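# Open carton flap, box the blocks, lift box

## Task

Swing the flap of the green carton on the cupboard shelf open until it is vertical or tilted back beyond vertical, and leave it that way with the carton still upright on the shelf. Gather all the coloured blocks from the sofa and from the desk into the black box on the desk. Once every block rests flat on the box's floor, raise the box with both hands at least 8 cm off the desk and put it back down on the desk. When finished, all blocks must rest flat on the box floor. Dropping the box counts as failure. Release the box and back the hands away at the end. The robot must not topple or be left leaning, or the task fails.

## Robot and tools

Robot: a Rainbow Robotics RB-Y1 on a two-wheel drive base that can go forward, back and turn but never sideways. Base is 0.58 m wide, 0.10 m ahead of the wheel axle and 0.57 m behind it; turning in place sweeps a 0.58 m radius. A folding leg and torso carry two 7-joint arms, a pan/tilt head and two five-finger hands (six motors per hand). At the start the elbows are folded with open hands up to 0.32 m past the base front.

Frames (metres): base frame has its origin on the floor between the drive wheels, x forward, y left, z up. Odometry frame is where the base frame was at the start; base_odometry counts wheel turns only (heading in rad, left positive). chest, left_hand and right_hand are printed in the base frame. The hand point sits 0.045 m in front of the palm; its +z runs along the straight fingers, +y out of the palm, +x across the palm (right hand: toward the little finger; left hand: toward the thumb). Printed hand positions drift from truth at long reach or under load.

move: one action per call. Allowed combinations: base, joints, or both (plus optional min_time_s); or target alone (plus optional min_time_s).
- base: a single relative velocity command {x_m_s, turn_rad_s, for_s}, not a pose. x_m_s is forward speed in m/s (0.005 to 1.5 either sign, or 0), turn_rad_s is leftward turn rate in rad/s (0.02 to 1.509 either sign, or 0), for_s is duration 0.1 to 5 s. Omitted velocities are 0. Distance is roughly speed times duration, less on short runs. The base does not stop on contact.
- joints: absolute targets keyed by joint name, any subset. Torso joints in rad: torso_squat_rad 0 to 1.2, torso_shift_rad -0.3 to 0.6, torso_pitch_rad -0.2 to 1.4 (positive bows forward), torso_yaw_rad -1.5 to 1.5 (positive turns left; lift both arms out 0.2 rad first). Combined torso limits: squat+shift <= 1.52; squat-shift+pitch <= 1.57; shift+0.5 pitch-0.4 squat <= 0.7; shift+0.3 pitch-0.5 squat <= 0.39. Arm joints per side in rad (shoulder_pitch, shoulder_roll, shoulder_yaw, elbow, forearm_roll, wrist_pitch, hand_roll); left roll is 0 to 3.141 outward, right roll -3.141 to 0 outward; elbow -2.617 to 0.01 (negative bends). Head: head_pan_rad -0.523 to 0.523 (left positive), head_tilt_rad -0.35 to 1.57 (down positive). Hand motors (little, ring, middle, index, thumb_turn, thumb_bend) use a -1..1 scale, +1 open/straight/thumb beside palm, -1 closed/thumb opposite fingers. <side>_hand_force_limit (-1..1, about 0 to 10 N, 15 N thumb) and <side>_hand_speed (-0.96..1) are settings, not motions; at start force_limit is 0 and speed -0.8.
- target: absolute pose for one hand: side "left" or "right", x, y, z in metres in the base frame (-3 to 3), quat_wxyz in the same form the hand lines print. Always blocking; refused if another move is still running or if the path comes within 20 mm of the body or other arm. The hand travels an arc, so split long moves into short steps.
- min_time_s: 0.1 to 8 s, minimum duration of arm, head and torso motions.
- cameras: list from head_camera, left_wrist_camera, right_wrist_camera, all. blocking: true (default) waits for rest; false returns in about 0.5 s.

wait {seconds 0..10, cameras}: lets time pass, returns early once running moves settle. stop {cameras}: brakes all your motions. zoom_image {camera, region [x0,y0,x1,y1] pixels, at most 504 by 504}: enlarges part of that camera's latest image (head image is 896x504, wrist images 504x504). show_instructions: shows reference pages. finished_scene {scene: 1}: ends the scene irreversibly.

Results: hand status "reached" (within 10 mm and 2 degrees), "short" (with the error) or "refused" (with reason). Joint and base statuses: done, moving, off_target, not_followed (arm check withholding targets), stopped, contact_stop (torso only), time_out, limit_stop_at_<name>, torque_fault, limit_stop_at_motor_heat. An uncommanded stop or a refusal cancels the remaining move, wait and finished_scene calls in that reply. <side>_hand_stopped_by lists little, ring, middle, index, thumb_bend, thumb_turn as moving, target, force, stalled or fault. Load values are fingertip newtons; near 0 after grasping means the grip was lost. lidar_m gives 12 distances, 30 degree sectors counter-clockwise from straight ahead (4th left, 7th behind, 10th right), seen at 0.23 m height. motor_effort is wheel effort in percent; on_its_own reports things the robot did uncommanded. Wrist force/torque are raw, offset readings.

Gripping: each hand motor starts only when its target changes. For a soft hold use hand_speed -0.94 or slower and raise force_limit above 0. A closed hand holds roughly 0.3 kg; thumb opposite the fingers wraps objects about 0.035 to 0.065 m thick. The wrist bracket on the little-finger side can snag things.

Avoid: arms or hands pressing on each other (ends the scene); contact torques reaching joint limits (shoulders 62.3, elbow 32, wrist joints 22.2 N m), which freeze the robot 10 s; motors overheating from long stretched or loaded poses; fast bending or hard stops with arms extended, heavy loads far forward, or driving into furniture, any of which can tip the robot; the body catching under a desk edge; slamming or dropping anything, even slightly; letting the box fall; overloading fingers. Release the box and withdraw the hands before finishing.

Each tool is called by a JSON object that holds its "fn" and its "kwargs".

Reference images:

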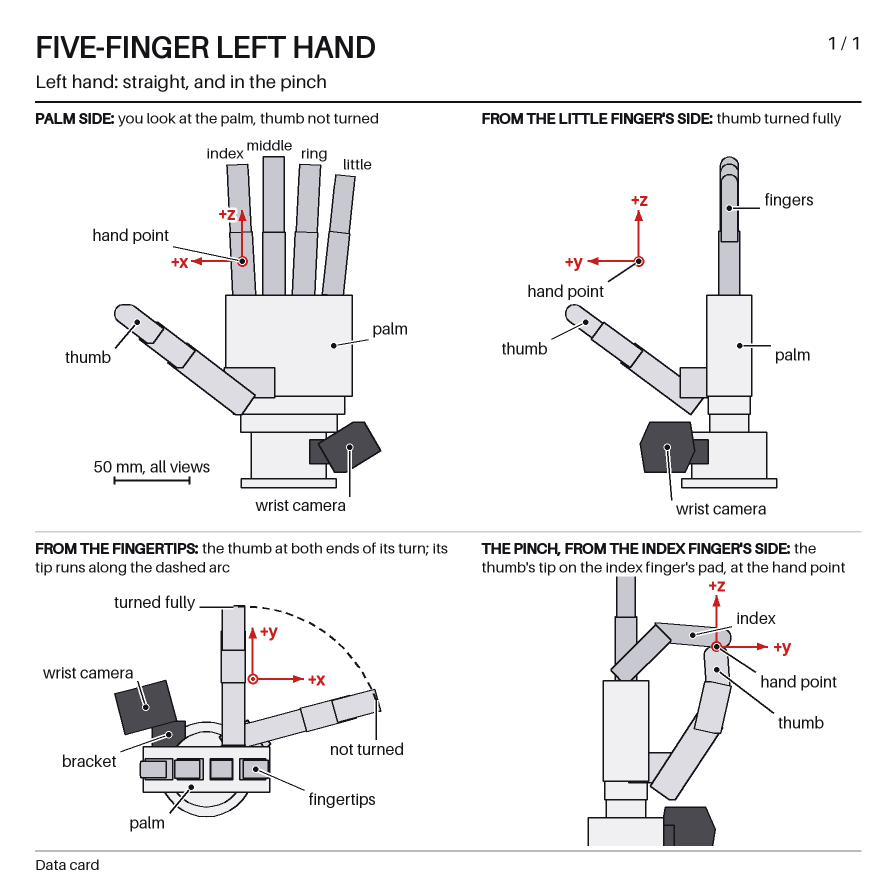

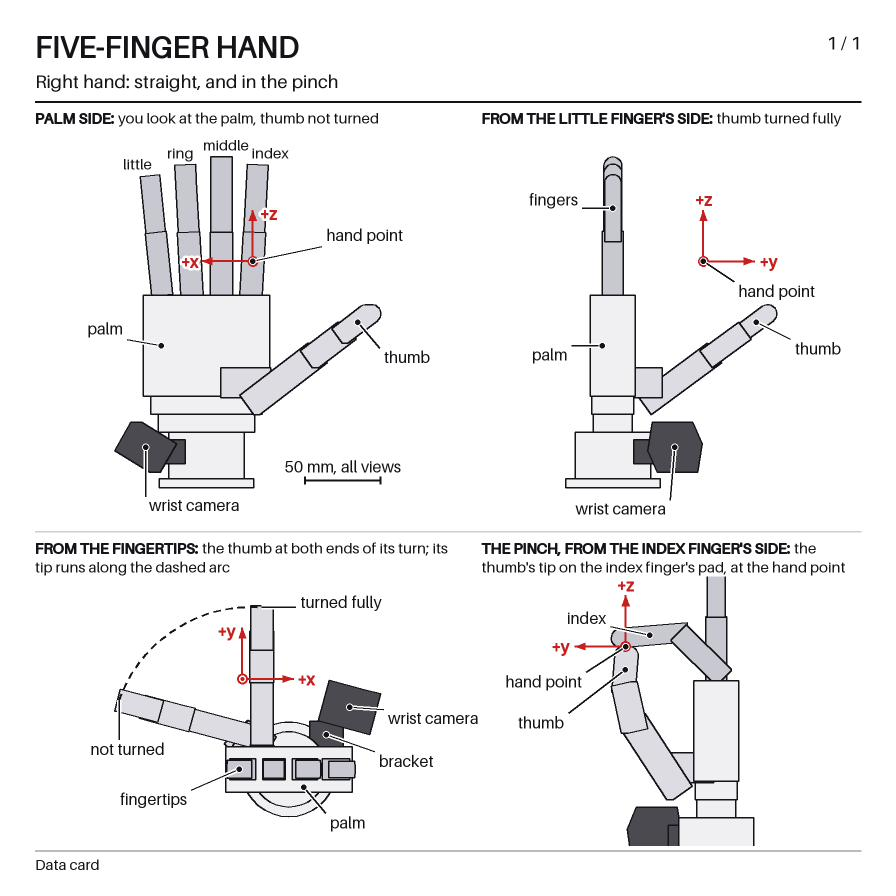

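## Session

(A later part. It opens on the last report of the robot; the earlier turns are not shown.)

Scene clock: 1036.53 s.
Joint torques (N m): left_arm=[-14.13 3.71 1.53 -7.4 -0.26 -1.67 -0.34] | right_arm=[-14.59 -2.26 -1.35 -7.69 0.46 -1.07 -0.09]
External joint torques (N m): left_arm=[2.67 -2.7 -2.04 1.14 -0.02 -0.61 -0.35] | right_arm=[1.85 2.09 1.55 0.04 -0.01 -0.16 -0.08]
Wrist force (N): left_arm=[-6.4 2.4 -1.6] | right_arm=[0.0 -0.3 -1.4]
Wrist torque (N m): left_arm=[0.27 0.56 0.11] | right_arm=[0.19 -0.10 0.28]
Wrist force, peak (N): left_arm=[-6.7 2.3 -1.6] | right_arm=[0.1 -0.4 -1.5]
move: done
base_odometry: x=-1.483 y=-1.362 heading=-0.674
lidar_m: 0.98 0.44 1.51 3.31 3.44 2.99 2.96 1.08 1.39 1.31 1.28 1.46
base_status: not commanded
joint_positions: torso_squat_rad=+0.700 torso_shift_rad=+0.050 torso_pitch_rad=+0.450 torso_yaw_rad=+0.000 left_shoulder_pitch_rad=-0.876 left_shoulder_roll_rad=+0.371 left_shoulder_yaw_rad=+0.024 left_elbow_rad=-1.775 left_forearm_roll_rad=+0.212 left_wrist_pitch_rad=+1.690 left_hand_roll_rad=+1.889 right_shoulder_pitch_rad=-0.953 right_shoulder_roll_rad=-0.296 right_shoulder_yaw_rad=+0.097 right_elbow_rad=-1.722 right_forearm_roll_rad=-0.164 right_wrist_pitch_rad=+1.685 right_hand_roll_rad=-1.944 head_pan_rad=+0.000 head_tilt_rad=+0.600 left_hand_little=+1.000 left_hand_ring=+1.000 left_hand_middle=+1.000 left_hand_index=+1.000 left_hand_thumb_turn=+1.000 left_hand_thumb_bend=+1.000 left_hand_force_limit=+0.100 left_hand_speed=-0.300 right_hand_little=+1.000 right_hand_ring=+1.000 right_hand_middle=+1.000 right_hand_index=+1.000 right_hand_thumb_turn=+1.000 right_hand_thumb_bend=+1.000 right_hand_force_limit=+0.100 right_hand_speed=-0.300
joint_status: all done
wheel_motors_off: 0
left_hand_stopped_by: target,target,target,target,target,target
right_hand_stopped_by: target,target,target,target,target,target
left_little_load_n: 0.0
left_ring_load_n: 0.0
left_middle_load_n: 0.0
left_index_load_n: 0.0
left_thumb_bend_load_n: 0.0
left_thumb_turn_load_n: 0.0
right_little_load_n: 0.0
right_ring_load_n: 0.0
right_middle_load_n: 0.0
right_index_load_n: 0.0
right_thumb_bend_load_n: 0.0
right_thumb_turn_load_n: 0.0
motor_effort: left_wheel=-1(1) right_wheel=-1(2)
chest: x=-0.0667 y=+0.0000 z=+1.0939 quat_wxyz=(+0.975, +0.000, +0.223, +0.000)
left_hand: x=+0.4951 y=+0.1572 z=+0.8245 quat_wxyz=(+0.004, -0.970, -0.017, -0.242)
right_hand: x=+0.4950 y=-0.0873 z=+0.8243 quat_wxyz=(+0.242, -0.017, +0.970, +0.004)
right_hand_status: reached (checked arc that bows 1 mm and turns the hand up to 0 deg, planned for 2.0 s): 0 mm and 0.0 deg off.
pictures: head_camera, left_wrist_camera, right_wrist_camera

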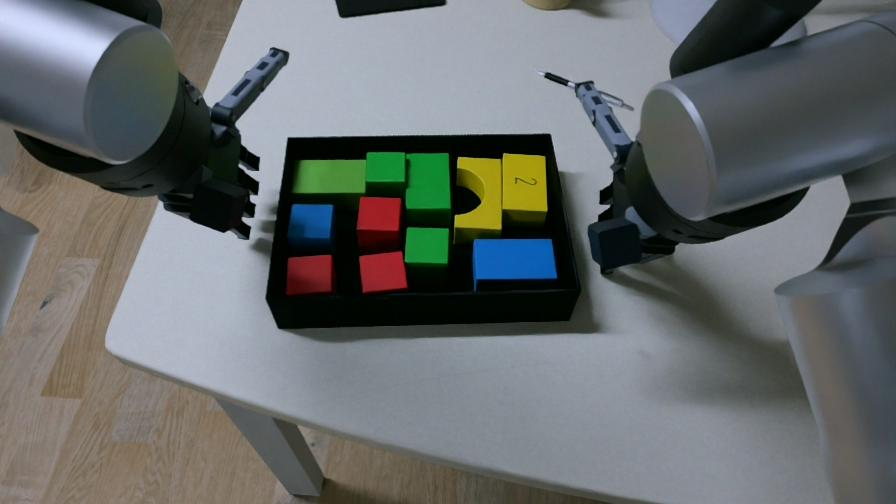

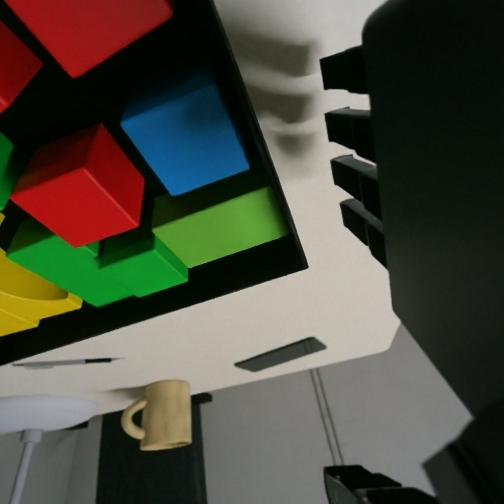

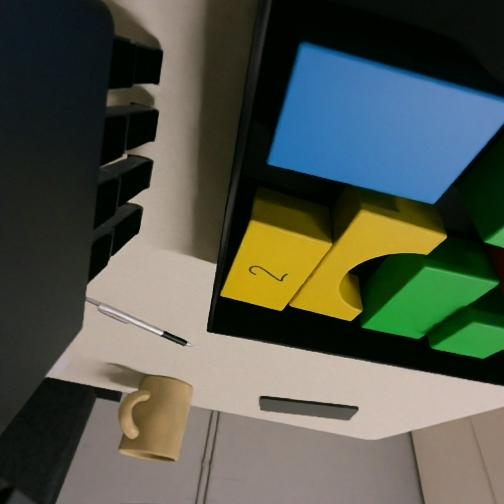

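{"fn": "move", "kwargs": {"target": {"side":"left","x":0.495,"y":0.130,"z":0.824,"quat_wxyz":[-0.0042,0.9702,0.0170,0.2420]}, "min_time_s": 2}}

{"fn": "move", "kwargs": {"target": {"side":"right","x":0.495,"y":-0.055,"z":0.824,"quat_wxyz":[0.2419,-0.0170,0.9701,0.0042]}, "min_time_s": 2, "cameras": ["all"]}}

Scene clock: 1040.30 s.
Joint torques (N m): left_arm=[-16.68 2.44 1.14 -7.54 -0.22 -0.95 0.25] | right_arm=[-14.63 -2.56 -1.26 -7.63 0.46 -0.94 -0.1]
External joint torques (N m): left_arm=[0.48 -2.88 -2.2 1.05 0.05 0.09 0.24] | right_arm=[1.82 1.79 1.64 0.11 -0.01 -0.04 -0.09]
Wrist force (N): left_arm=[-6.2 1.7 -1.9] | right_arm=[-0.1 -0.4 -1.2]
Wrist torque (N m): left_arm=[0.28 0.56 0.26] | right_arm=[0.14 -0.06 0.27]
Wrist force, peak (N): left_arm=[-6.7 2.3 -1.7] | right_arm=[0.1 -0.5 -1.7]
move: done
base_odometry: x=-1.483 y=-1.362 heading=-0.674
lidar_m: 0.98 0.44 1.54 3.32 3.44 2.98 2.96 1.10 1.38 1.32 1.28 1.45
base_status: not commanded
joint_positions: torso_squat_rad=+0.700 torso_shift_rad=+0.050 torso_pitch_rad=+0.450 torso_yaw_rad=+0.000 left_shoulder_pitch_rad=-0.904 left_shoulder_roll_rad=+0.328 left_shoulder_yaw_rad=-0.026 left_elbow_rad=-1.766 left_forearm_roll_rad=+0.167 left_wrist_pitch_rad=+1.700 left_hand_roll_rad=+1.934 right_shoulder_pitch_rad=-0.953 right_shoulder_roll_rad=-0.296 right_shoulder_yaw_rad=+0.097 right_elbow_rad=-1.722 right_forearm_roll_rad=-0.164 right_wrist_pitch_rad=+1.685 right_hand_roll_rad=-1.944 head_pan_rad=+0.000 head_tilt_rad=+0.600 left_hand_little=+1.000 left_hand_ring=+1.000 left_hand_middle=+1.000 left_hand_index=+1.000 left_hand_thumb_turn=+1.000 left_hand_thumb_bend=+1.000 left_hand_force_limit=+0.100 left_hand_speed=-0.300 right_hand_little=+1.000 right_hand_ring=+1.000 right_hand_middle=+1.000 right_hand_index=+1.000 right_hand_thumb_turn=+1.000 right_hand_thumb_bend=+1.000 right_hand_force_limit=+0.100 right_hand_speed=-0.300
joint_status: all done
wheel_motors_off: 0
left_hand_stopped_by: target,target,target,target,target,target
right_hand_stopped_by: target,target,target,target,target,target
left_little_load_n: 0.0
left_ring_load_n: 0.0
left_middle_load_n: 0.0
left_index_load_n: 0.0
left_thumb_bend_load_n: 0.0
left_thumb_turn_load_n: 0.0
right_little_load_n: 0.0
right_ring_load_n: -0.5
right_middle_load_n: 0.0
right_index_load_n: 0.0
right_thumb_bend_load_n: 0.0
right_thumb_turn_load_n: 0.0
motor_effort: left_wheel=-1(1) right_wheel=-1(1)
chest: x=-0.0667 y=+0.0000 z=+1.0939 quat_wxyz=(+0.975, +0.000, +0.223, +0.000)
left_hand: x=+0.4951 y=+0.1303 z=+0.8242 quat_wxyz=(+0.004, -0.970, -0.017, -0.242)
left_hand_status: reached (checked arc that bows 1 mm and turns the hand up to 0 deg, planned for 2.0 s): 0 mm and 0.0 deg off.
right_hand: x=+0.4950 y=-0.0873 z=+0.8243 quat_wxyz=(+0.242, -0.017, +0.970, +0.004)
pictures: none

Scene clock: 1042.63 s.
Joint torques (N m): left_arm=[-16.67 2.43 1.11 -7.49 -0.24 -0.92 0.34] | right_arm=[-16.89 -0.78 -0.74 -7.28 0.27 -0.29 -0.58]
External joint torques (N m): left_arm=[0.49 -2.89 -2.23 1.1 0.03 0.12 0.33] | right_arm=[-0.01 2.45 1.94 0.52 -0.24 0.59 -0.57]
Wrist force (N): left_arm=[-6.3 1.8 -1.6] | right_arm=[-0.8 -1.0 -2.5]
Wrist torque (N m): left_arm=[0.29 0.59 0.25] | right_arm=[0.30 0.00 0.00]
Wrist force, peak (N): left_arm=[-6.4 1.8 -1.8] | right_arm=[-2.0 -1.6 -4.5]
move: done
base_odometry: x=-1.483 y=-1.362 heading=-0.674
lidar_m: 0.99 0.44 1.53 3.32 3.46 2.98 2.95 1.09 1.39 1.31 1.28 1.45
base_status: not commanded
joint_positions: torso_squat_rad=+0.700 torso_shift_rad=+0.050 torso_pitch_rad=+0.450 torso_yaw_rad=+0.000 left_shoulder_pitch_rad=-0.904 left_shoulder_roll_rad=+0.328 left_shoulder_yaw_rad=-0.026 left_elbow_rad=-1.766 left_forearm_roll_rad=+0.167 left_wrist_pitch_rad=+1.700 left_hand_roll_rad=+1.934 right_shoulder_pitch_rad=-0.993 right_shoulder_roll_rad=-0.244 right_shoulder_yaw_rad=+0.150 right_elbow_rad=-1.684 right_forearm_roll_rad=-0.116 right_wrist_pitch_rad=+1.686 right_hand_roll_rad=-1.994 head_pan_rad=+0.000 head_tilt_rad=+0.600 left_hand_little=+1.000 left_hand_ring=+1.000 left_hand_middle=+1.000 left_hand_index=+1.000 left_hand_thumb_turn=+1.000 left_hand_thumb_bend=+1.000 left_hand_force_limit=+0.100 left_hand_speed=-0.300 right_hand_little=+1.000 right_hand_ring=+1.000 right_hand_middle=+1.000 right_hand_index=+1.000 right_hand_thumb_turn=+1.000 right_hand_thumb_bend=+1.000 right_hand_force_limit=+0.100 right_hand_speed=-0.300
joint_status: all done
wheel_motors_off: 0
left_hand_stopped_by: target,target,target,target,target,target
right_hand_stopped_by: target,target,target,target,target,target
left_little_load_n: 0.0
left_ring_load_n: 0.0
left_middle_load_n: 0.0
left_index_load_n: 0.0
left_thumb_bend_load_n: 0.0
left_thumb_turn_load_n: 0.0
right_little_load_n: 0.5
right_ring_load_n: 0.0
right_middle_load_n: 0.0
right_index_load_n: 0.0
right_thumb_bend_load_n: 0.0
right_thumb_turn_load_n: 0.0
motor_effort: left_wheel=-1(1) right_wheel=-1(1)
chest: x=-0.0667 y=+0.0000 z=+1.0939 quat_wxyz=(+0.975, +0.000, +0.223, +0.000)
left_hand: x=+0.4951 y=+0.1303 z=+0.8242 quat_wxyz=(+0.004, -0.970, -0.017, -0.242)
right_hand: x=+0.4951 y=-0.0555 z=+0.8241 quat_wxyz=(+0.242, -0.017, +0.970, +0.004)
right_hand_status: reached (checked arc that bows 1 mm and turns the hand up to 0 deg, planned for 2.0 s): 0 mm and 0.0 deg off.
pictures: head_camera, left_wrist_camera, right_wrist_camera

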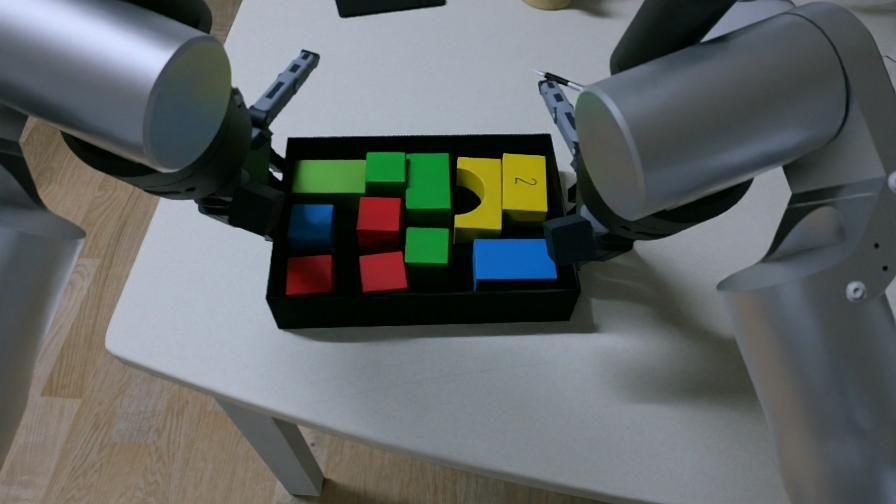

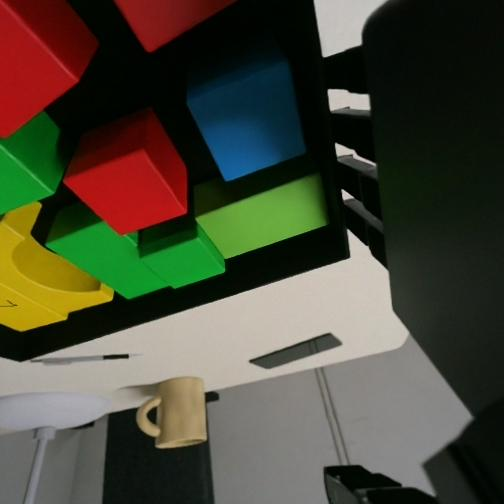

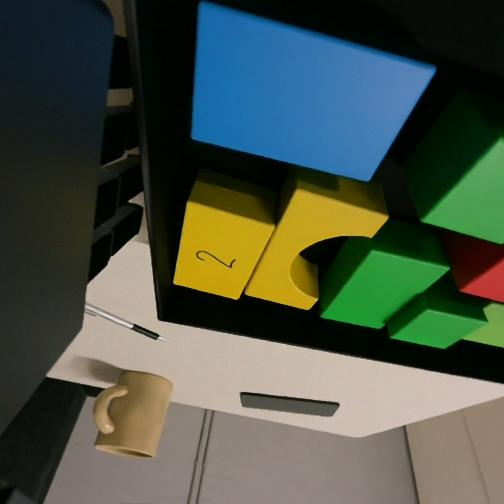

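{"fn": "move", "kwargs": {"target": {"side":"right","x":0.495,"y":-0.055,"z":0.829,"quat_wxyz":[0.2419,-0.0170,0.9701,0.0042]}, "min_time_s": 1, "cameras": ["right_wrist_camera"]}}

{"fn": "zoom_image", "kwargs": {"camera": "right_wrist_camera", "region": [60, 0, 240, 260]}}

Scene clock: 1044.87 s.
Joint torques (N m): left_arm=[-16.44 2.95 1.04 -7.65 -0.19 -0.9 0.3] | right_arm=[-18.22 -4.83 -4.46 -10.24 0.37 -0.5 -0.14]
External joint torques (N m): left_arm=[0.72 -2.37 -2.3 0.94 0.08 0.14 0.29] | right_arm=[-1.28 -1.57 -1.78 -2.49 -0.13 0.38 -0.13]
Wrist force (N): left_arm=[-6.2 1.6 -1.9] | right_arm=[0.3 0.2 0.8]
Wrist torque (N m): left_arm=[0.27 0.57 0.27] | right_arm=[0.03 -0.11 0.15]
Wrist force, peak (N): left_arm=[-6.4 1.9 -2.1] | right_arm=[-0.9 -1.0 -2.6]
move: done
base_odometry: x=-1.483 y=-1.362 heading=-0.674
lidar_m: 1.00 0.45 1.52 3.33 3.45 2.98 2.96 1.09 1.39 1.32 1.26 1.44
base_status: not commanded
joint_positions: torso_squat_rad=+0.700 torso_shift_rad=+0.050 torso_pitch_rad=+0.450 torso_yaw_rad=+0.000 left_shoulder_pitch_rad=-0.904 left_shoulder_roll_rad=+0.328 left_shoulder_yaw_rad=-0.026 left_elbow_rad=-1.766 left_forearm_roll_rad=+0.167 left_wrist_pitch_rad=+1.700 left_hand_roll_rad=+1.934 right_shoulder_pitch_rad=-1.001 right_shoulder_roll_rad=-0.244 right_shoulder_yaw_rad=+0.148 right_elbow_rad=-1.691 right_forearm_roll_rad=-0.119 right_wrist_pitch_rad=+1.702 right_hand_roll_rad=-1.994 head_pan_rad=+0.000 head_tilt_rad=+0.600 left_hand_little=+1.000 left_hand_ring=+1.000 left_hand_middle=+1.000 left_hand_index=+1.000 left_hand_thumb_turn=+1.000 left_hand_thumb_bend=+1.000 left_hand_force_limit=+0.100 left_hand_speed=-0.300 right_hand_little=+1.000 right_hand_ring=+1.000 right_hand_middle=+1.000 right_hand_index=+1.000 right_hand_thumb_turn=+1.000 right_hand_thumb_bend=+1.000 right_hand_force_limit=+0.100 right_hand_speed=-0.300
joint_status: all done
wheel_motors_off: 0
left_hand_stopped_by: target,target,target,target,target,target
right_hand_stopped_by: target,target,target,target,target,target
left_little_load_n: 0.0
left_ring_load_n: 0.0
left_middle_load_n: 0.0
left_index_load_n: 0.0
left_thumb_bend_load_n: 0.0
left_thumb_turn_load_n: 0.0
right_little_load_n: 0.0
right_ring_load_n: 0.0
right_middle_load_n: 0.0
right_index_load_n: 0.0
right_thumb_bend_load_n: 0.0
right_thumb_turn_load_n: 0.0
motor_effort: left_wheel=-1(1) right_wheel=-1(1)
chest: x=-0.0667 y=+0.0000 z=+1.0939 quat_wxyz=(+0.975, +0.000, +0.223, +0.000)
left_hand: x=+0.4951 y=+0.1303 z=+0.8242 quat_wxyz=(+0.004, -0.970, -0.017, -0.242)
right_hand: x=+0.4947 y=-0.0548 z=+0.8284 quat_wxyz=(+0.241, -0.017, +0.970, +0.004)
right_hand_status: reached (checked arc that bows 0 mm and turns the hand up to 0 deg, planned for 1.0 s): 1 mm and 0.1 deg off.

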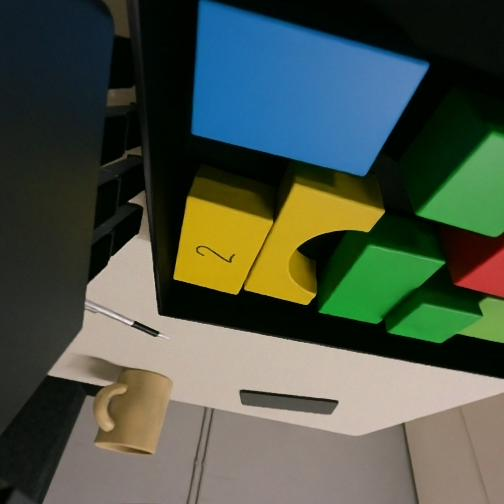

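Scaled by 1.938 from the camera's image (finer frame: 720x720).

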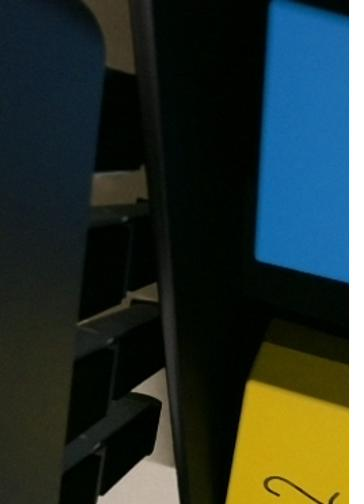

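{"fn": "move", "kwargs": {"target": {"side":"right","x":0.495,"y":-0.047,"z":0.829,"quat_wxyz":[0.2419,-0.0170,0.9701,0.0042]}, "min_time_s": 1}}

{"fn": "move", "kwargs": {"target": {"side":"left","x":0.495,"y":0.125,"z":0.824,"quat_wxyz":[-0.0042,0.9702,0.0170,0.2420]}, "min_time_s": 1, "cameras": ["right_wrist_camera","left_wrist_camera"]}}

Scene clock: 1046.63 s.
Joint torques (N m): left_arm=[-16.81 0.09 1.13 -8.64 2.73 -1.21 0] | right_arm=[-19.66 2.88 0.65 -8.76 -1.39 -2.02 -0.94]
External joint torques (N m): left_arm=[0.36 -5.24 -2.22 -0.05 3.01 -0.17 -0.01] | right_arm=[-2.62 5.91 3.29 -0.99 -1.91 -1.14 -0.93]
Wrist force (N): left_arm=[-4.2 -5.8 0.3] | right_arm=[1.9 -9.7 -4.3]
Wrist torque (N m): left_arm=[0.61 0.69 0.30] | right_arm=[0.36 0.24 -0.44]
Wrist force, peak (N): left_arm=[-4.3 -5.9 0.3] | right_arm=[1.9 -9.8 -4.5]
move: done
base_odometry: x=-1.483 y=-1.362 heading=-0.674
lidar_m: 1.00 0.44 1.53 3.32 3.45 2.97 2.96 1.09 1.38 1.32 1.27 1.46
base_status: not commanded
joint_positions: torso_squat_rad=+0.700 torso_shift_rad=+0.050 torso_pitch_rad=+0.450 torso_yaw_rad=+0.000 left_shoulder_pitch_rad=-0.904 left_shoulder_roll_rad=+0.329 left_shoulder_yaw_rad=-0.026 left_elbow_rad=-1.766 left_forearm_roll_rad=+0.166 left_wrist_pitch_rad=+1.700 left_hand_roll_rad=+1.934 right_shoulder_pitch_rad=-1.011 right_shoulder_roll_rad=-0.233 right_shoulder_yaw_rad=+0.159 right_elbow_rad=-1.681 right_forearm_roll_rad=-0.107 right_wrist_pitch_rad=+1.702 right_hand_roll_rad=-2.005 head_pan_rad=+0.000 head_tilt_rad=+0.600 left_hand_little=+1.000 left_hand_ring=+1.000 left_hand_middle=+1.000 left_hand_index=+1.000 left_hand_thumb_turn=+1.000 left_hand_thumb_bend=+1.000 left_hand_force_limit=+0.100 left_hand_speed=-0.300 right_hand_little=+1.000 right_hand_ring=+1.000 right_hand_middle=+1.000 right_hand_index=+1.000 right_hand_thumb_turn=+1.000 right_hand_thumb_bend=+1.000 right_hand_force_limit=+0.100 right_hand_speed=-0.300
joint_status: all done
wheel_motors_off: 0
left_hand_stopped_by: target,target,target,target,target,target
right_hand_stopped_by: target,target,target,target,target,target
left_little_load_n: 0.0
left_ring_load_n: 0.0
left_middle_load_n: 0.0
left_index_load_n: 0.5
left_thumb_bend_load_n: 0.0
left_thumb_turn_load_n: 0.0
right_little_load_n: 0.0
right_ring_load_n: 0.0
right_middle_load_n: 0.0
right_index_load_n: 0.0
right_thumb_bend_load_n: 0.0
right_thumb_turn_load_n: 0.0
motor_effort: left_wheel=-1(1) right_wheel=-1(1)
chest: x=-0.0667 y=+0.0000 z=+1.0939 quat_wxyz=(+0.975, +0.000, +0.223, +0.000)
left_hand: x=+0.4952 y=+0.1309 z=+0.8241 quat_wxyz=(+0.005, -0.970, -0.017, -0.242)
right_hand: x=+0.4950 y=-0.0485 z=+0.8287 quat_wxyz=(+0.242, -0.016, +0.970, +0.003)
right_hand_status: reached (checked arc that bows 0 mm and turns the hand up to 0 deg, planned for 1.0 s): 1 mm and 0.1 deg off.
pictures: none

Scene clock: 1047.97 s.
Joint torques (N m): left_arm=[-19.56 -7.88 -5.05 -10 6.49 -1.66 -0.53] | right_arm=[-19.5 3.25 0.38 -9.29 -2.64 -3.21 -1]
External joint torques (N m): left_arm=[-2.34 -13.07 -8.36 -1.4 6.78 -0.63 -0.54] | right_arm=[-2.46 6.29 3.02 -1.52 -3.16 -2.34 -0.99]
Wrist force (N): left_arm=[-1.7 -16.3 2.4] | right_arm=[3.0 -16.0 -7.9]
Wrist torque (N m): left_arm=[1.05 0.79 0.37] | right_arm=[0.67 0.52 -0.82]
Wrist force, peak (N): left_arm=[-1.8 -16.5 2.3] | right_arm=[3.2 -16.5 -8.2]
move: done
base_odometry: x=-1.483 y=-1.362 heading=-0.674
lidar_m: 0.98 0.43 1.51 3.31 3.45 2.99 2.95 1.09 1.37 1.31 1.27 1.47
base_status: not commanded
joint_positions: torso_squat_rad=+0.700 torso_shift_rad=+0.050 torso_pitch_rad=+0.450 torso_yaw_rad=+0.000 left_shoulder_pitch_rad=-0.908 left_shoulder_roll_rad=+0.323 left_shoulder_yaw_rad=-0.034 left_elbow_rad=-1.763 left_forearm_roll_rad=+0.156 left_wrist_pitch_rad=+1.702 left_hand_roll_rad=+1.942 right_shoulder_pitch_rad=-1.011 right_shoulder_roll_rad=-0.233 right_shoulder_yaw_rad=+0.159 right_elbow_rad=-1.681 right_forearm_roll_rad=-0.106 right_wrist_pitch_rad=+1.703 right_hand_roll_rad=-2.005 head_pan_rad=+0.000 head_tilt_rad=+0.600 left_hand_little=+1.000 left_hand_ring=+1.000 left_hand_middle=+1.000 left_hand_index=+1.000 left_hand_thumb_turn=+1.000 left_hand_thumb_bend=+1.000 left_hand_force_limit=+0.100 left_hand_speed=-0.300 right_hand_little=+1.000 right_hand_ring=+1.000 right_hand_middle=+1.000 right_hand_index=+1.000 right_hand_thumb_turn=+1.000 right_hand_thumb_bend=+1.000 right_hand_force_limit=+0.100 right_hand_speed=-0.300
joint_status: all done
wheel_motors_off: 0
left_hand_stopped_by: target,target,target,target,target,target
right_hand_stopped_by: target,target,target,target,target,target
left_little_load_n: 0.0
left_ring_load_n: 0.0
left_middle_load_n: 0.0
left_index_load_n: 1.0
left_thumb_bend_load_n: 0.0
left_thumb_turn_load_n: 0.0
right_little_load_n: 0.5
right_ring_load_n: 0.0
right_middle_load_n: 0.0
right_index_load_n: 0.0
right_thumb_bend_load_n: 0.0
right_thumb_turn_load_n: 0.0
motor_effort: left_wheel=-1(1) right_wheel=-1(1)
chest: x=-0.0667 y=+0.0000 z=+1.0939 quat_wxyz=(+0.975, +0.000, +0.223, +0.000)
left_hand: x=+0.4955 y=+0.1278 z=+0.8240 quat_wxyz=(+0.006, -0.970, -0.019, -0.242)
left_hand_status: reached (checked arc that bows 0 mm and turns the hand up to 0 deg, planned for 1.0 s): 3 mm and 0.3 deg off.
right_hand: x=+0.4950 y=-0.0486 z=+0.8287 quat_wxyz=(+0.242, -0.016, +0.970, +0.003)
pictures: left_wrist_camera, right_wrist_camera

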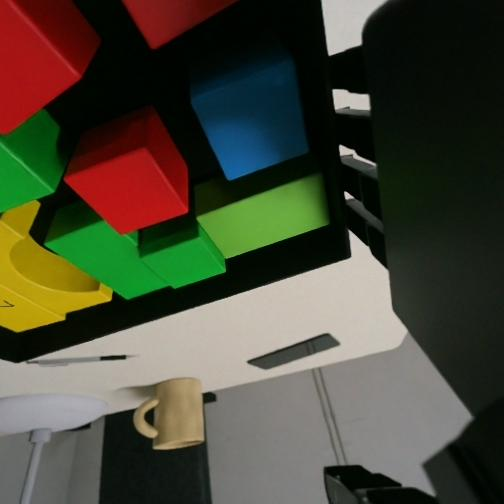

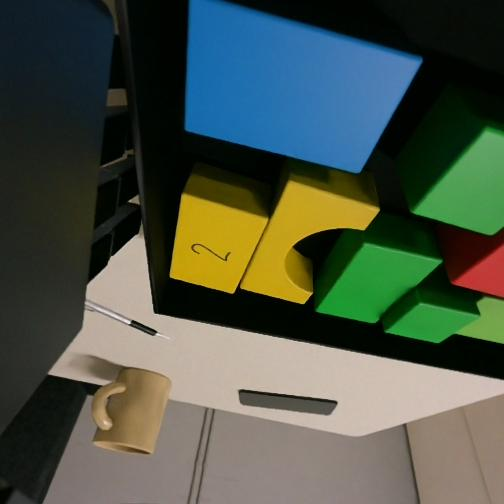

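{"fn": "move", "kwargs": {"target": {"side":"left","x":0.495,"y":0.135,"z":0.824,"quat_wxyz":[-0.0042,0.9702,0.0170,0.2420]}, "min_time_s": 1.5}}

{"fn": "move", "kwargs": {"target": {"side":"right","x":0.495,"y":-0.057,"z":0.829,"quat_wxyz":[0.2419,-0.0170,0.9701,0.0042]}, "min_time_s": 1.5, "cameras": ["head_camera"]}}

{"fn": "zoom_image", "kwargs": {"camera": "head_camera", "region": [230, 110, 620, 350]}}

Scene clock: 1052.17 s.
Joint torques (N m): left_arm=[-14.35 4.67 5.24 -8.72 0 -1.59 -0.23] | right_arm=[-18.39 -0.53 -0.84 -9.15 -0.03 -1.14 -0.71]
External joint torques (N m): left_arm=[2.76 -0.83 1.86 -0.14 0.27 -0.55 -0.24] | right_arm=[-1.35 2.48 1.79 -1.38 -0.55 -0.26 -0.7]
Wrist force (N): left_arm=[-6.6 2.1 -1.6] | right_arm=[0.4 -1.3 0.3]
Wrist torque (N m): left_arm=[0.23 0.58 0.11] | right_arm=[0.07 -0.12 0.05]
Wrist force, peak (N): left_arm=[-1.4 -17.1 2.9] | right_arm=[3.1 -16.4 -8.5]
move: done
base_odometry: x=-1.483 y=-1.362 heading=-0.674
lidar_m: 0.98 0.44 1.52 3.32 3.45 2.99 2.97 1.08 1.38 1.32 1.27 1.47
base_status: not commanded
joint_positions: torso_squat_rad=+0.700 torso_shift_rad=+0.050 torso_pitch_rad=+0.450 torso_yaw_rad=+0.000 left_shoulder_pitch_rad=-0.899 left_shoulder_roll_rad=+0.336 left_shoulder_yaw_rad=-0.018 left_elbow_rad=-1.768 left_forearm_roll_rad=+0.174 left_wrist_pitch_rad=+1.698 left_hand_roll_rad=+1.926 right_shoulder_pitch_rad=-1.011 right_shoulder_roll_rad=-0.232 right_shoulder_yaw_rad=+0.159 right_elbow_rad=-1.681 right_forearm_roll_rad=-0.107 right_wrist_pitch_rad=+1.702 right_hand_roll_rad=-2.005 head_pan_rad=+0.000 head_tilt_rad=+0.600 left_hand_little=+1.000 left_hand_ring=+1.000 left_hand_middle=+1.000 left_hand_index=+1.000 left_hand_thumb_turn=+1.000 left_hand_thumb_bend=+1.000 left_hand_force_limit=+0.100 left_hand_speed=-0.300 right_hand_little=+1.000 right_hand_ring=+1.000 right_hand_middle=+1.000 right_hand_index=+1.000 right_hand_thumb_turn=+1.000 right_hand_thumb_bend=+1.000 right_hand_force_limit=+0.100 right_hand_speed=-0.300
joint_status: all done
wheel_motors_off: 0
left_hand_stopped_by: target,target,target,target,target,target
right_hand_stopped_by: target,target,target,target,target,target
left_little_load_n: 0.0
left_ring_load_n: 0.0
left_middle_load_n: 0.0
left_index_load_n: -0.5
left_thumb_bend_load_n: 0.0
left_thumb_turn_load_n: 0.0
right_little_load_n: 0.0
right_ring_load_n: 0.0
right_middle_load_n: 0.0
right_index_load_n: 0.0
right_thumb_bend_load_n: -0.5
right_thumb_turn_load_n: 0.0
motor_effort: left_wheel=-1(1) right_wheel=-1(1)
chest: x=-0.0667 y=+0.0000 z=+1.0939 quat_wxyz=(+0.975, +0.000, +0.223, +0.000)
left_hand: x=+0.4951 y=+0.1347 z=+0.8242 quat_wxyz=(+0.004, -0.970, -0.017, -0.242)
left_hand_status: reached (checked arc that bows 0 mm and turns the hand up to 0 deg, planned for 1.5 s): 0 mm and 0.0 deg off.
right_hand: x=+0.4948 y=-0.0477 z=+0.8288 quat_wxyz=(+0.242, -0.017, +0.970, +0.004)
pictures: none

Scene clock: 1054.00 s.
Joint torques (N m): left_arm=[-14.35 4.83 5.12 -8.65 0.03 -1.63 -0.51] | right_arm=[-15.54 -4.95 -4.55 -10.19 0.32 -1.02 -0.07]
External joint torques (N m): left_arm=[2.76 -0.67 1.74 -0.06 0.3 -0.59 -0.52] | right_arm=[1.39 -1.63 -1.85 -2.45 -0.19 -0.14 -0.06]
Wrist force (N): left_arm=[-6.6 2.1 -1.6] | right_arm=[0.3 0.3 0.9]
Wrist torque (N m): left_arm=[0.25 0.59 0.10] | right_arm=[0.05 -0.12 0.31]
Wrist force, peak (N): left_arm=[-6.7 2.3 -1.5] | right_arm=[0.1 -1.5 0.3]
move: done
base_odometry: x=-1.483 y=-1.362 heading=-0.674
lidar_m: 0.99 0.44 1.51 3.31 3.47 2.98 2.95 1.09 1.38 1.32 1.26 1.45
base_status: not commanded
joint_positions: torso_squat_rad=+0.700 torso_shift_rad=+0.050 torso_pitch_rad=+0.450 torso_yaw_rad=+0.000 left_shoulder_pitch_rad=-0.899 left_shoulder_roll_rad=+0.336 left_shoulder_yaw_rad=-0.018 left_elbow_rad=-1.768 left_forearm_roll_rad=+0.174 left_wrist_pitch_rad=+1.698 left_hand_roll_rad=+1.926 right_shoulder_pitch_rad=-1.000 right_shoulder_roll_rad=-0.247 right_shoulder_yaw_rad=+0.145 right_elbow_rad=-1.693 right_forearm_roll_rad=-0.121 right_wrist_pitch_rad=+1.702 right_hand_roll_rad=-1.991 head_pan_rad=+0.000 head_tilt_rad=+0.600 left_hand_little=+1.000 left_hand_ring=+1.000 left_hand_middle=+1.000 left_hand_index=+1.000 left_hand_thumb_turn=+1.000 left_hand_thumb_bend=+1.000 left_hand_force_limit=+0.100 left_hand_speed=-0.300 right_hand_little=+1.000 right_hand_ring=+1.000 right_hand_middle=+1.000 right_hand_index=+1.000 right_hand_thumb_turn=+1.000 right_hand_thumb_bend=+1.000 right_hand_force_limit=+0.100 right_hand_speed=-0.300
joint_status: all done
wheel_motors_off: 0
left_hand_stopped_by: target,target,target,target,target,target
right_hand_stopped_by: target,target,target,target,target,target
left_little_load_n: 0.0
left_ring_load_n: 0.0
left_middle_load_n: 0.0
left_index_load_n: 0.0
left_thumb_bend_load_n: 0.0
left_thumb_turn_load_n: 0.0
right_little_load_n: 0.0
right_ring_load_n: 0.0
right_middle_load_n: 0.0
right_index_load_n: 0.0
right_thumb_bend_load_n: 0.0
right_thumb_turn_load_n: 0.0
motor_effort: left_wheel=-1(1) right_wheel=-1(2)
chest: x=-0.0667 y=+0.0000 z=+1.0939 quat_wxyz=(+0.975, +0.000, +0.223, +0.000)
left_hand: x=+0.4951 y=+0.1347 z=+0.8242 quat_wxyz=(+0.004, -0.970, -0.017, -0.242)
right_hand: x=+0.4949 y=-0.0566 z=+0.8288 quat_wxyz=(+0.242, -0.017, +0.970, +0.004)
right_hand_status: reached (checked arc that bows 0 mm and turns the hand up to 0 deg, planned for 1.5 s): 0 mm and 0.0 deg off.

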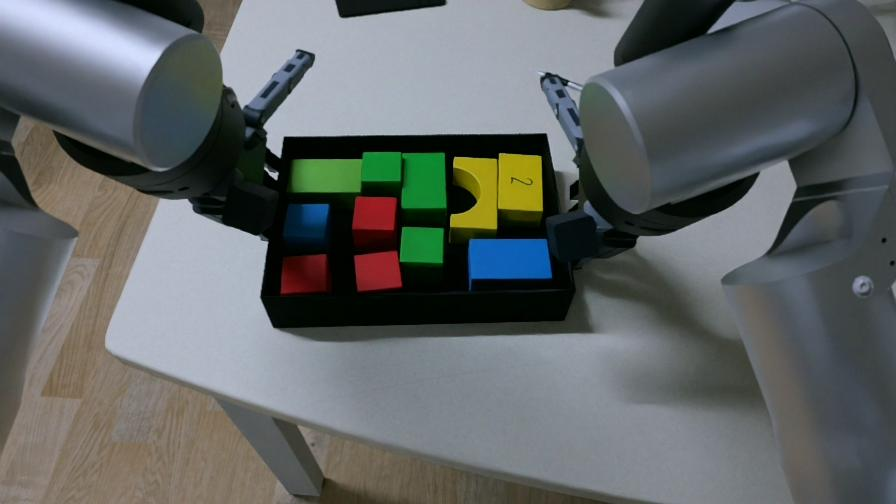

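Scaled by 1.292 from the camera's image (finer frame: 1280x720).

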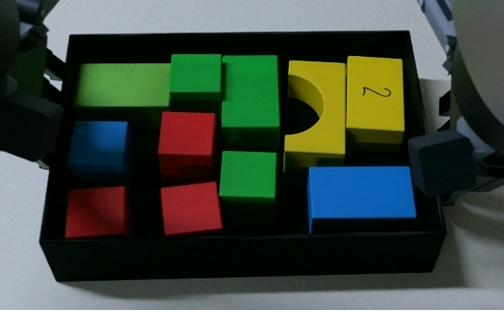

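{"fn": "move", "kwargs": {"target": {"side":"left","x":0.495,"y":0.136,"z":0.824,"quat_wxyz":[-0.00907,0.96967,0.03638,0.24183]}, "min_time_s": 1.5}}

{"fn": "move", "kwargs": {"target": {"side":"right","x":0.495,"y":-0.057,"z":0.829,"quat_wxyz":[0.24173,-0.04607,0.96921,0.01149]}, "min_time_s": 1.5}}

{"fn": "move", "kwargs": {"target": {"side":"right","x":0.495,"y":-0.050,"z":0.829,"quat_wxyz":[0.24173,-0.04607,0.96921,0.01149]}, "min_time_s": 1}}

Scene clock: 1059.30 s.
Joint torques (N m): left_arm=[-14.28 2.82 1.06 -8.67 -0.48 -0.82 0.35] | right_arm=[-15.58 -5.13 -4.53 -10.23 0.3 -1.07 -0.06]
External joint torques (N m): left_arm=[2.77 -2.45 -2.19 -0.08 -0.18 0.21 0.34] | right_arm=[1.35 -1.81 -1.83 -2.48 -0.2 -0.19 -0.05]
Wrist force (N): left_arm=[-6.5 2.2 -1.7] | right_arm=[0.4 0.3 0.8]
Wrist torque (N m): left_arm=[0.24 0.56 0.25] | right_arm=[0.06 -0.16 0.32]
Wrist force, peak (N): left_arm=[-6.6 2.3 -1.6] | right_arm=[0.6 0.5 0.9]
move: done
base_odometry: x=-1.483 y=-1.362 heading=-0.674
lidar_m: 0.99 0.44 1.53 3.31 3.44 2.97 2.97 1.08 1.39 1.32 1.27 1.45
base_status: not commanded
joint_positions: torso_squat_rad=+0.700 torso_shift_rad=+0.050 torso_pitch_rad=+0.450 torso_yaw_rad=+0.000 left_shoulder_pitch_rad=-0.898 left_shoulder_roll_rad=+0.323 left_shoulder_yaw_rad=-0.023 left_elbow_rad=-1.776 left_forearm_roll_rad=+0.145 left_wrist_pitch_rad=+1.712 left_hand_roll_rad=+1.962 right_shoulder_pitch_rad=-1.000 right_shoulder_roll_rad=-0.247 right_shoulder_yaw_rad=+0.145 right_elbow_rad=-1.693 right_forearm_roll_rad=-0.121 right_wrist_pitch_rad=+1.702 right_hand_roll_rad=-1.991 head_pan_rad=+0.000 head_tilt_rad=+0.600 left_hand_little=+1.000 left_hand_ring=+1.000 left_hand_middle=+1.000 left_hand_index=+1.000 left_hand_thumb_turn=+1.000 left_hand_thumb_bend=+1.000 left_hand_force_limit=+0.100 left_hand_speed=-0.300 right_hand_little=+1.000 right_hand_ring=+1.000 right_hand_middle=+1.000 right_hand_index=+1.000 right_hand_thumb_turn=+1.000 right_hand_thumb_bend=+1.000 right_hand_force_limit=+0.100 right_hand_speed=-0.300
joint_status: all done
wheel_motors_off: 0
left_hand_stopped_by: target,target,target,target,target,target
right_hand_stopped_by: target,target,target,target,target,target
left_little_load_n: 0.0
left_ring_load_n: 0.0
left_middle_load_n: 0.0
left_index_load_n: 0.0
left_thumb_bend_load_n: 0.0
left_thumb_turn_load_n: 0.0
right_little_load_n: 0.0
right_ring_load_n: 0.0
right_middle_load_n: 0.0
right_index_load_n: 0.0
right_thumb_bend_load_n: 0.0
right_thumb_turn_load_n: 0.0
motor_effort: left_wheel=-1(1) right_wheel=-1(1)
chest: x=-0.0667 y=+0.0000 z=+1.0939 quat_wxyz=(+0.975, +0.000, +0.223, +0.000)
left_hand: x=+0.4952 y=+0.1362 z=+0.8245 quat_wxyz=(+0.009, -0.970, -0.036, -0.242)
left_hand_status: reached (checked arc that bows 0 mm and turns the hand up to 2 deg, planned for 1.5 s): 1 mm and 0.1 deg off.
right_hand: x=+0.4949 y=-0.0566 z=+0.8288 quat_wxyz=(+0.242, -0.017, +0.970, +0.004)
pictures: none

Scene clock: 1061.13 s.
Joint torques (N m): left_arm=[-14.24 2.96 1.19 -8.69 -0.55 -0.81 0.38] | right_arm=[-15.63 -5.49 -4.69 -8.13 0.23 -1.07 -0.16]
External joint torques (N m): left_arm=[2.82 -2.31 -2.06 -0.11 -0.25 0.22 0.37] | right_arm=[1.36 -1.78 -1.81 -0.38 -0.24 -0.16 -0.15]
Wrist force (N): left_arm=[-6.6 2.3 -1.7] | right_arm=[0.8 0.3 0.6]
Wrist torque (N m): left_arm=[0.26 0.58 0.24] | right_arm=[0.06 -0.21 0.34]
Wrist force, peak (N): left_arm=[-6.6 2.3 -1.7] | right_arm=[0.9 0.3 1.0]
move: done
base_odometry: x=-1.483 y=-1.362 heading=-0.674
lidar_m: 0.99 0.44 1.52 3.33 3.45 2.99 2.98 1.08 1.38 1.31 1.28 1.46
base_status: not commanded
joint_positions: torso_squat_rad=+0.700 torso_shift_rad=+0.050 torso_pitch_rad=+0.450 torso_yaw_rad=+0.000 left_shoulder_pitch_rad=-0.898 left_shoulder_roll_rad=+0.323 left_shoulder_yaw_rad=-0.023 left_elbow_rad=-1.776 left_forearm_roll_rad=+0.145 left_wrist_pitch_rad=+1.712 left_hand_roll_rad=+1.962 right_shoulder_pitch_rad=-1.000 right_shoulder_roll_rad=-0.269 right_shoulder_yaw_rad=+0.134 right_elbow_rad=-1.687 right_forearm_roll_rad=-0.167 right_wrist_pitch_rad=+1.682 right_hand_roll_rad=-1.934 head_pan_rad=+0.000 head_tilt_rad=+0.600 left_hand_little=+1.000 left_hand_ring=+1.000 left_hand_middle=+1.000 left_hand_index=+1.000 left_hand_thumb_turn=+1.000 left_hand_thumb_bend=+1.000 left_hand_force_limit=+0.100 left_hand_speed=-0.300 right_hand_little=+1.000 right_hand_ring=+1.000 right_hand_middle=+1.000 right_hand_index=+1.000 right_hand_thumb_turn=+1.000 right_hand_thumb_bend=+1.000 right_hand_force_limit=+0.100 right_hand_speed=-0.300
joint_status: all done
wheel_motors_off: 0
left_hand_stopped_by: target,target,target,target,target,target
right_hand_stopped_by: target,target,target,target,target,target
left_little_load_n: 0.0
left_ring_load_n: 0.0
left_middle_load_n: 0.0
left_index_load_n: 0.0
left_thumb_bend_load_n: 0.0
left_thumb_turn_load_n: 0.0
right_little_load_n: 0.0
right_ring_load_n: 0.0
right_middle_load_n: 0.0
right_index_load_n: 0.0
right_thumb_bend_load_n: 0.0
right_thumb_turn_load_n: 0.0
motor_effort: left_wheel=-1(2) right_wheel=-1(1)
chest: x=-0.0667 y=+0.0000 z=+1.0939 quat_wxyz=(+0.975, +0.000, +0.223, +0.000)
left_hand: x=+0.4952 y=+0.1362 z=+0.8245 quat_wxyz=(+0.009, -0.970, -0.036, -0.242)
right_hand: x=+0.4948 y=-0.0567 z=+0.8293 quat_wxyz=(+0.243, -0.045, +0.969, +0.011)
right_hand_status: reached (checked arc that bows 1 mm and turns the hand up to 3 deg, planned for 1.5 s): 0 mm and 0.2 deg off.
pictures: none

Scene clock: 1062.47 s.
Joint torques (N m): left_arm=[-14.4 2.82 0.94 -8.69 -0.43 -0.93 0.33] | right_arm=[-18.3 -2 -1.25 -8.3 0.54 -1.12 -0.59]
External joint torques (N m): left_arm=[2.65 -2.45 -2.31 -0.1 -0.13 0.09 0.32] | right_arm=[-1.2 1.52 1.58 -0.54 0.08 -0.22 -0.58]
Wrist force (N): left_arm=[-6.5 2.3 -1.7] | right_arm=[0.7 0.4 1.0]
Wrist torque (N m): left_arm=[0.27 0.57 0.25] | right_arm=[0.05 -0.21 0.19]
Wrist force, peak (N): left_arm=[-6.7 2.2 -1.8] | right_arm=[0.8 0.3 1.0]
move: done
base_odometry: x=-1.483 y=-1.362 heading=-0.674
lidar_m: 0.98 0.45 1.50 3.31 3.45 2.97 2.98 1.08 1.38 1.32 1.28 1.45
base_status: not commanded
joint_positions: torso_squat_rad=+0.700 torso_shift_rad=+0.050 torso_pitch_rad=+0.450 torso_yaw_rad=+0.000 left_shoulder_pitch_rad=-0.898 left_shoulder_roll_rad=+0.323 left_shoulder_yaw_rad=-0.023 left_elbow_rad=-1.776 left_forearm_roll_rad=+0.145 left_wrist_pitch_rad=+1.712 left_hand_roll_rad=+1.962 right_shoulder_pitch_rad=-1.009 right_shoulder_roll_rad=-0.259 right_shoulder_yaw_rad=+0.143 right_elbow_rad=-1.676 right_forearm_roll_rad=-0.160 right_wrist_pitch_rad=+1.681 right_hand_roll_rad=-1.941 head_pan_rad=+0.000 head_tilt_rad=+0.600 left_hand_little=+1.000 left_hand_ring=+1.000 left_hand_middle=+1.000 left_hand_index=+1.000 left_hand_thumb_turn=+1.000 left_hand_thumb_bend=+1.000 left_hand_force_limit=+0.100 left_hand_speed=-0.300 right_hand_little=+1.000 right_hand_ring=+1.000 right_hand_middle=+1.000 right_hand_index=+1.000 right_hand_thumb_turn=+1.000 right_hand_thumb_bend=+1.000 right_hand_force_limit=+0.100 right_hand_speed=-0.300
joint_status: all done
wheel_motors_off: 0
left_hand_stopped_by: target,target,target,target,target,target
right_hand_stopped_by: target,target,target,target,target,target
left_little_load_n: 0.0
left_ring_load_n: 0.0
left_middle_load_n: 0.0
left_index_load_n: 0.0
left_thumb_bend_load_n: -0.5
left_thumb_turn_load_n: 0.0
right_little_load_n: 0.0
right_ring_load_n: 0.0
right_middle_load_n: 0.0
right_index_load_n: 0.0
right_thumb_bend_load_n: 0.0
right_thumb_turn_load_n: 0.0
motor_effort: left_wheel=-1(1) right_wheel=-1(1)
chest: x=-0.0667 y=+0.0000 z=+1.0939 quat_wxyz=(+0.975, +0.000, +0.223, +0.000)
left_hand: x=+0.4952 y=+0.1362 z=+0.8245 quat_wxyz=(+0.009, -0.970, -0.036, -0.242)
right_hand: x=+0.4948 y=-0.0504 z=+0.8289 quat_wxyz=(+0.242, -0.046, +0.969, +0.011)
right_hand_status: reached (checked arc that bows 0 mm and turns the hand up to 0 deg, planned for 1.0 s): 0 mm and 0.0 deg off.
pictures: none

{"fn": "move", "kwargs": {"target": {"side":"left","x":0.495,"y":0.131,"z":0.824,"quat_wxyz":[-0.00907,0.96967,0.03638,0.24183]}, "min_time_s": 1}}

{"fn": "move", "kwargs": {"target": {"side":"right","x":0.495,"y":-0.045,"z":0.829,"quat_wxyz":[0.24173,-0.04607,0.96921,0.01149]}, "min_time_s": 1}}

{"fn": "move", "kwargs": {"target": {"side":"left","x":0.495,"y":0.128,"z":0.824,"quat_wxyz":[-0.00907,0.96967,0.03638,0.24183]}, "min_time_s": 1}}

Scene clock: 1064.33 s.
Joint torques (N m): left_arm=[-17.03 2.12 0.59 -7.51 -0.09 -0.93 0.22] | right_arm=[-18.13 -2.09 -1.86 -8.2 0.61 -1.01 -0.48]
External joint torques (N m): left_arm=[0.08 -2.95 -2.62 1.08 0.23 0.09 0.21] | right_arm=[-1.03 1.43 0.97 -0.43 0.14 -0.11 -0.47]
Wrist force (N): left_arm=[-6.2 1.0 -1.1] | right_arm=[0.5 0.3 0.9]
Wrist torque (N m): left_arm=[0.30 0.57 0.25] | right_arm=[0.05 -0.16 0.16]
Wrist force, peak (N): left_arm=[-6.6 2.3 -1.6] | right_arm=[0.7 0.3 1.2]
move: done
base_odometry: x=-1.483 y=-1.362 heading=-0.674
lidar_m: 0.99 0.44 1.52 3.31 3.46 2.98 2.96 1.07 1.38 1.31 1.27 1.46
base_status: not commanded
joint_positions: torso_squat_rad=+0.700 torso_shift_rad=+0.050 torso_pitch_rad=+0.450 torso_yaw_rad=+0.000 left_shoulder_pitch_rad=-0.903 left_shoulder_roll_rad=+0.315 left_shoulder_yaw_rad=-0.033 left_elbow_rad=-1.774 left_forearm_roll_rad=+0.135 left_wrist_pitch_rad=+1.714 left_hand_roll_rad=+1.971 right_shoulder_pitch_rad=-1.009 right_shoulder_roll_rad=-0.259 right_shoulder_yaw_rad=+0.143 right_elbow_rad=-1.676 right_forearm_roll_rad=-0.160 right_wrist_pitch_rad=+1.681 right_hand_roll_rad=-1.941 head_pan_rad=+0.000 head_tilt_rad=+0.600 left_hand_little=+1.000 left_hand_ring=+1.000 left_hand_middle=+1.000 left_hand_index=+1.000 left_hand_thumb_turn=+1.000 left_hand_thumb_bend=+1.000 left_hand_force_limit=+0.100 left_hand_speed=-0.300 right_hand_little=+1.000 right_hand_ring=+1.000 right_hand_middle=+1.000 right_hand_index=+1.000 right_hand_thumb_turn=+1.000 right_hand_thumb_bend=+1.000 right_hand_force_limit=+0.100 right_hand_speed=-0.300
joint_status: all done
wheel_motors_off: 0
left_hand_stopped_by: target,target,target,target,target,target
right_hand_stopped_by: target,target,target,target,target,target
left_little_load_n: 0.0
left_ring_load_n: 0.0
left_middle_load_n: 0.0
left_index_load_n: 0.0
left_thumb_bend_load_n: 0.0
left_thumb_turn_load_n: 0.0
right_little_load_n: 0.0
right_ring_load_n: 0.0
right_middle_load_n: 0.0
right_index_load_n: 0.0
right_thumb_bend_load_n: -0.5
right_thumb_turn_load_n: -0.5
motor_effort: left_wheel=-1(1) right_wheel=-1(1)
chest: x=-0.0667 y=+0.0000 z=+1.0939 quat_wxyz=(+0.975, +0.000, +0.223, +0.000)
left_hand: x=+0.4951 y=+0.1315 z=+0.8242 quat_wxyz=(+0.009, -0.970, -0.037, -0.242)
left_hand_status: reached (checked arc that bows 0 mm and turns the hand up to 0 deg, planned for 1.0 s): 0 mm and 0.0 deg off.
right_hand: x=+0.4948 y=-0.0504 z=+0.8289 quat_wxyz=(+0.242, -0.046, +0.969, +0.011)
pictures: none

Scene clock: 1065.67 s.
Joint torques (N m): left_arm=[-16.83 1.82 0.81 -7.78 0.07 -0.91 0.25] | right_arm=[-18.55 -1.88 -1.45 -8.11 0.59 -1.03 -0.45]
External joint torques (N m): left_arm=[0.28 -3.24 -2.4 0.82 0.38 0.12 0.24] | right_arm=[-1.38 1.47 1.34 -0.33 0.11 -0.13 -0.44]
Wrist force (N): left_arm=[-6.3 1.0 -1.3] | right_arm=[0.4 0.1 0.7]
Wrist torque (N m): left_arm=[0.30 0.58 0.25] | right_arm=[0.04 -0.13 0.18]
Wrist force, peak (N): left_arm=[-6.5 1.0 -1.2] | right_arm=[0.7 0.4 1.1]
move: done
base_odometry: x=-1.483 y=-1.362 heading=-0.674
lidar_m: 0.98 0.45 1.51 3.32 3.46 2.99 2.98 1.07 1.37 1.32 1.27 1.46
base_status: not commanded
joint_positions: torso_squat_rad=+0.700 torso_shift_rad=+0.050 torso_pitch_rad=+0.450 torso_yaw_rad=+0.000 left_shoulder_pitch_rad=-0.903 left_shoulder_roll_rad=+0.315 left_shoulder_yaw_rad=-0.033 left_elbow_rad=-1.774 left_forearm_roll_rad=+0.135 left_wrist_pitch_rad=+1.714 left_hand_roll_rad=+1.971 right_shoulder_pitch_rad=-1.016 right_shoulder_roll_rad=-0.250 right_shoulder_yaw_rad=+0.150 right_elbow_rad=-1.669 right_forearm_roll_rad=-0.153 right_wrist_pitch_rad=+1.681 right_hand_roll_rad=-1.948 head_pan_rad=+0.000 head_tilt_rad=+0.600 left_hand_little=+1.000 left_hand_ring=+1.000 left_hand_middle=+1.000 left_hand_index=+1.000 left_hand_thumb_turn=+1.000 left_hand_thumb_bend=+1.000 left_hand_force_limit=+0.100 left_hand_speed=-0.300 right_hand_little=+1.000 right_hand_ring=+1.000 right_hand_middle=+1.000 right_hand_index=+1.000 right_hand_thumb_turn=+1.000 right_hand_thumb_bend=+1.000 right_hand_force_limit=+0.100 right_hand_speed=-0.300
joint_status: all done
wheel_motors_off: 0
left_hand_stopped_by: target,target,target,target,target,target
right_hand_stopped_by: target,target,target,target,target,target
left_little_load_n: 0.0
left_ring_load_n: 0.0
left_middle_load_n: 0.0
left_index_load_n: 0.0
left_thumb_bend_load_n: 0.0
left_thumb_turn_load_n: 0.0
right_little_load_n: 0.0
right_ring_load_n: 0.0
right_middle_load_n: 0.0
right_index_load_n: 0.0
right_thumb_bend_load_n: 0.0
right_thumb_turn_load_n: 0.0
motor_effort: left_wheel=-1(1) right_wheel=-1(1)
chest: x=-0.0667 y=+0.0000 z=+1.0939 quat_wxyz=(+0.975, +0.000, +0.223, +0.000)
left_hand: x=+0.4951 y=+0.1315 z=+0.8242 quat_wxyz=(+0.009, -0.970, -0.037, -0.242)
right_hand: x=+0.4949 y=-0.0454 z=+0.8288 quat_wxyz=(+0.242, -0.046, +0.969, +0.011)
right_hand_status: reached (checked arc that bows 0 mm and turns the hand up to 0 deg, planned for 1.0 s): 0 mm and 0.0 deg off.
pictures: none

Scene clock: 1067.00 s.
Joint torques (N m): left_arm=[-17.76 -0.98 -0.89 -8.31 1.83 -1.24 0.07] | right_arm=[-18.45 -1.85 -1.68 -8.45 -0.33 -1.37 -0.53]
External joint torques (N m): left_arm=[-0.61 -5.94 -4.07 0.29 2.15 -0.22 0.06] | right_arm=[-1.28 1.5 1.12 -0.67 -0.8 -0.47 -0.52]
Wrist force (N): left_arm=[-5.1 -3.8 -0.3] | right_arm=[1.9 -4.3 -1.9]
Wrist torque (N m): left_arm=[0.54 0.64 0.27] | right_arm=[0.26 0.00 -0.06]
Wrist force, peak (N): left_arm=[-6.5 0.9 -1.3] | right_arm=[1.7 -4.6 -1.8]
move: done
base_odometry: x=-1.483 y=-1.362 heading=-0.674
lidar_m: 0.98 0.45 1.53 3.32 3.45 2.97 2.96 1.09 1.38 1.32 1.27 1.46
base_status: not commanded
joint_positions: torso_squat_rad=+0.700 torso_shift_rad=+0.050 torso_pitch_rad=+0.450 torso_yaw_rad=+0.000 left_shoulder_pitch_rad=-0.906 left_shoulder_roll_rad=+0.310 left_shoulder_yaw_rad=-0.038 left_elbow_rad=-1.772 left_forearm_roll_rad=+0.129 left_wrist_pitch_rad=+1.715 left_hand_roll_rad=+1.976 right_shoulder_pitch_rad=-1.016 right_shoulder_roll_rad=-0.250 right_shoulder_yaw_rad=+0.150 right_elbow_rad=-1.669 right_forearm_roll_rad=-0.152 right_wrist_pitch_rad=+1.681 right_hand_roll_rad=-1.948 head_pan_rad=+0.000 head_tilt_rad=+0.600 left_hand_little=+1.000 left_hand_ring=+1.000 left_hand_middle=+1.000 left_hand_index=+1.000 left_hand_thumb_turn=+1.000 left_hand_thumb_bend=+1.000 left_hand_force_limit=+0.100 left_hand_speed=-0.300 right_hand_little=+1.000 right_hand_ring=+1.000 right_hand_middle=+1.000 right_hand_index=+1.000 right_hand_thumb_turn=+1.000 right_hand_thumb_bend=+1.000 right_hand_force_limit=+0.100 right_hand_speed=-0.300
joint_status: all done
wheel_motors_off: 0
left_hand_stopped_by: target,target,target,target,target,target
right_hand_stopped_by: target,target,target,target,target,target
left_little_load_n: 0.0
left_ring_load_n: 0.0
left_middle_load_n: 0.0
left_index_load_n: 0.5
left_thumb_bend_load_n: 0.0
left_thumb_turn_load_n: 0.0
right_little_load_n: 0.5
right_ring_load_n: 0.0
right_middle_load_n: 0.0
right_index_load_n: 0.0
right_thumb_bend_load_n: 0.0
right_thumb_turn_load_n: 0.0
motor_effort: left_wheel=-1(1) right_wheel=-1(2)
chest: x=-0.0667 y=+0.0000 z=+1.0939 quat_wxyz=(+0.975, +0.000, +0.223, +0.000)
left_hand: x=+0.4952 y=+0.1291 z=+0.8241 quat_wxyz=(+0.010, -0.970, -0.037, -0.242)
left_hand_status: reached (checked arc that bows 0 mm and turns the hand up to 0 deg, planned for 1.0 s): 1 mm and 0.1 deg off.
right_hand: x=+0.4949 y=-0.0455 z=+0.8288 quat_wxyz=(+0.242, -0.046, +0.969, +0.011)
pictures: none


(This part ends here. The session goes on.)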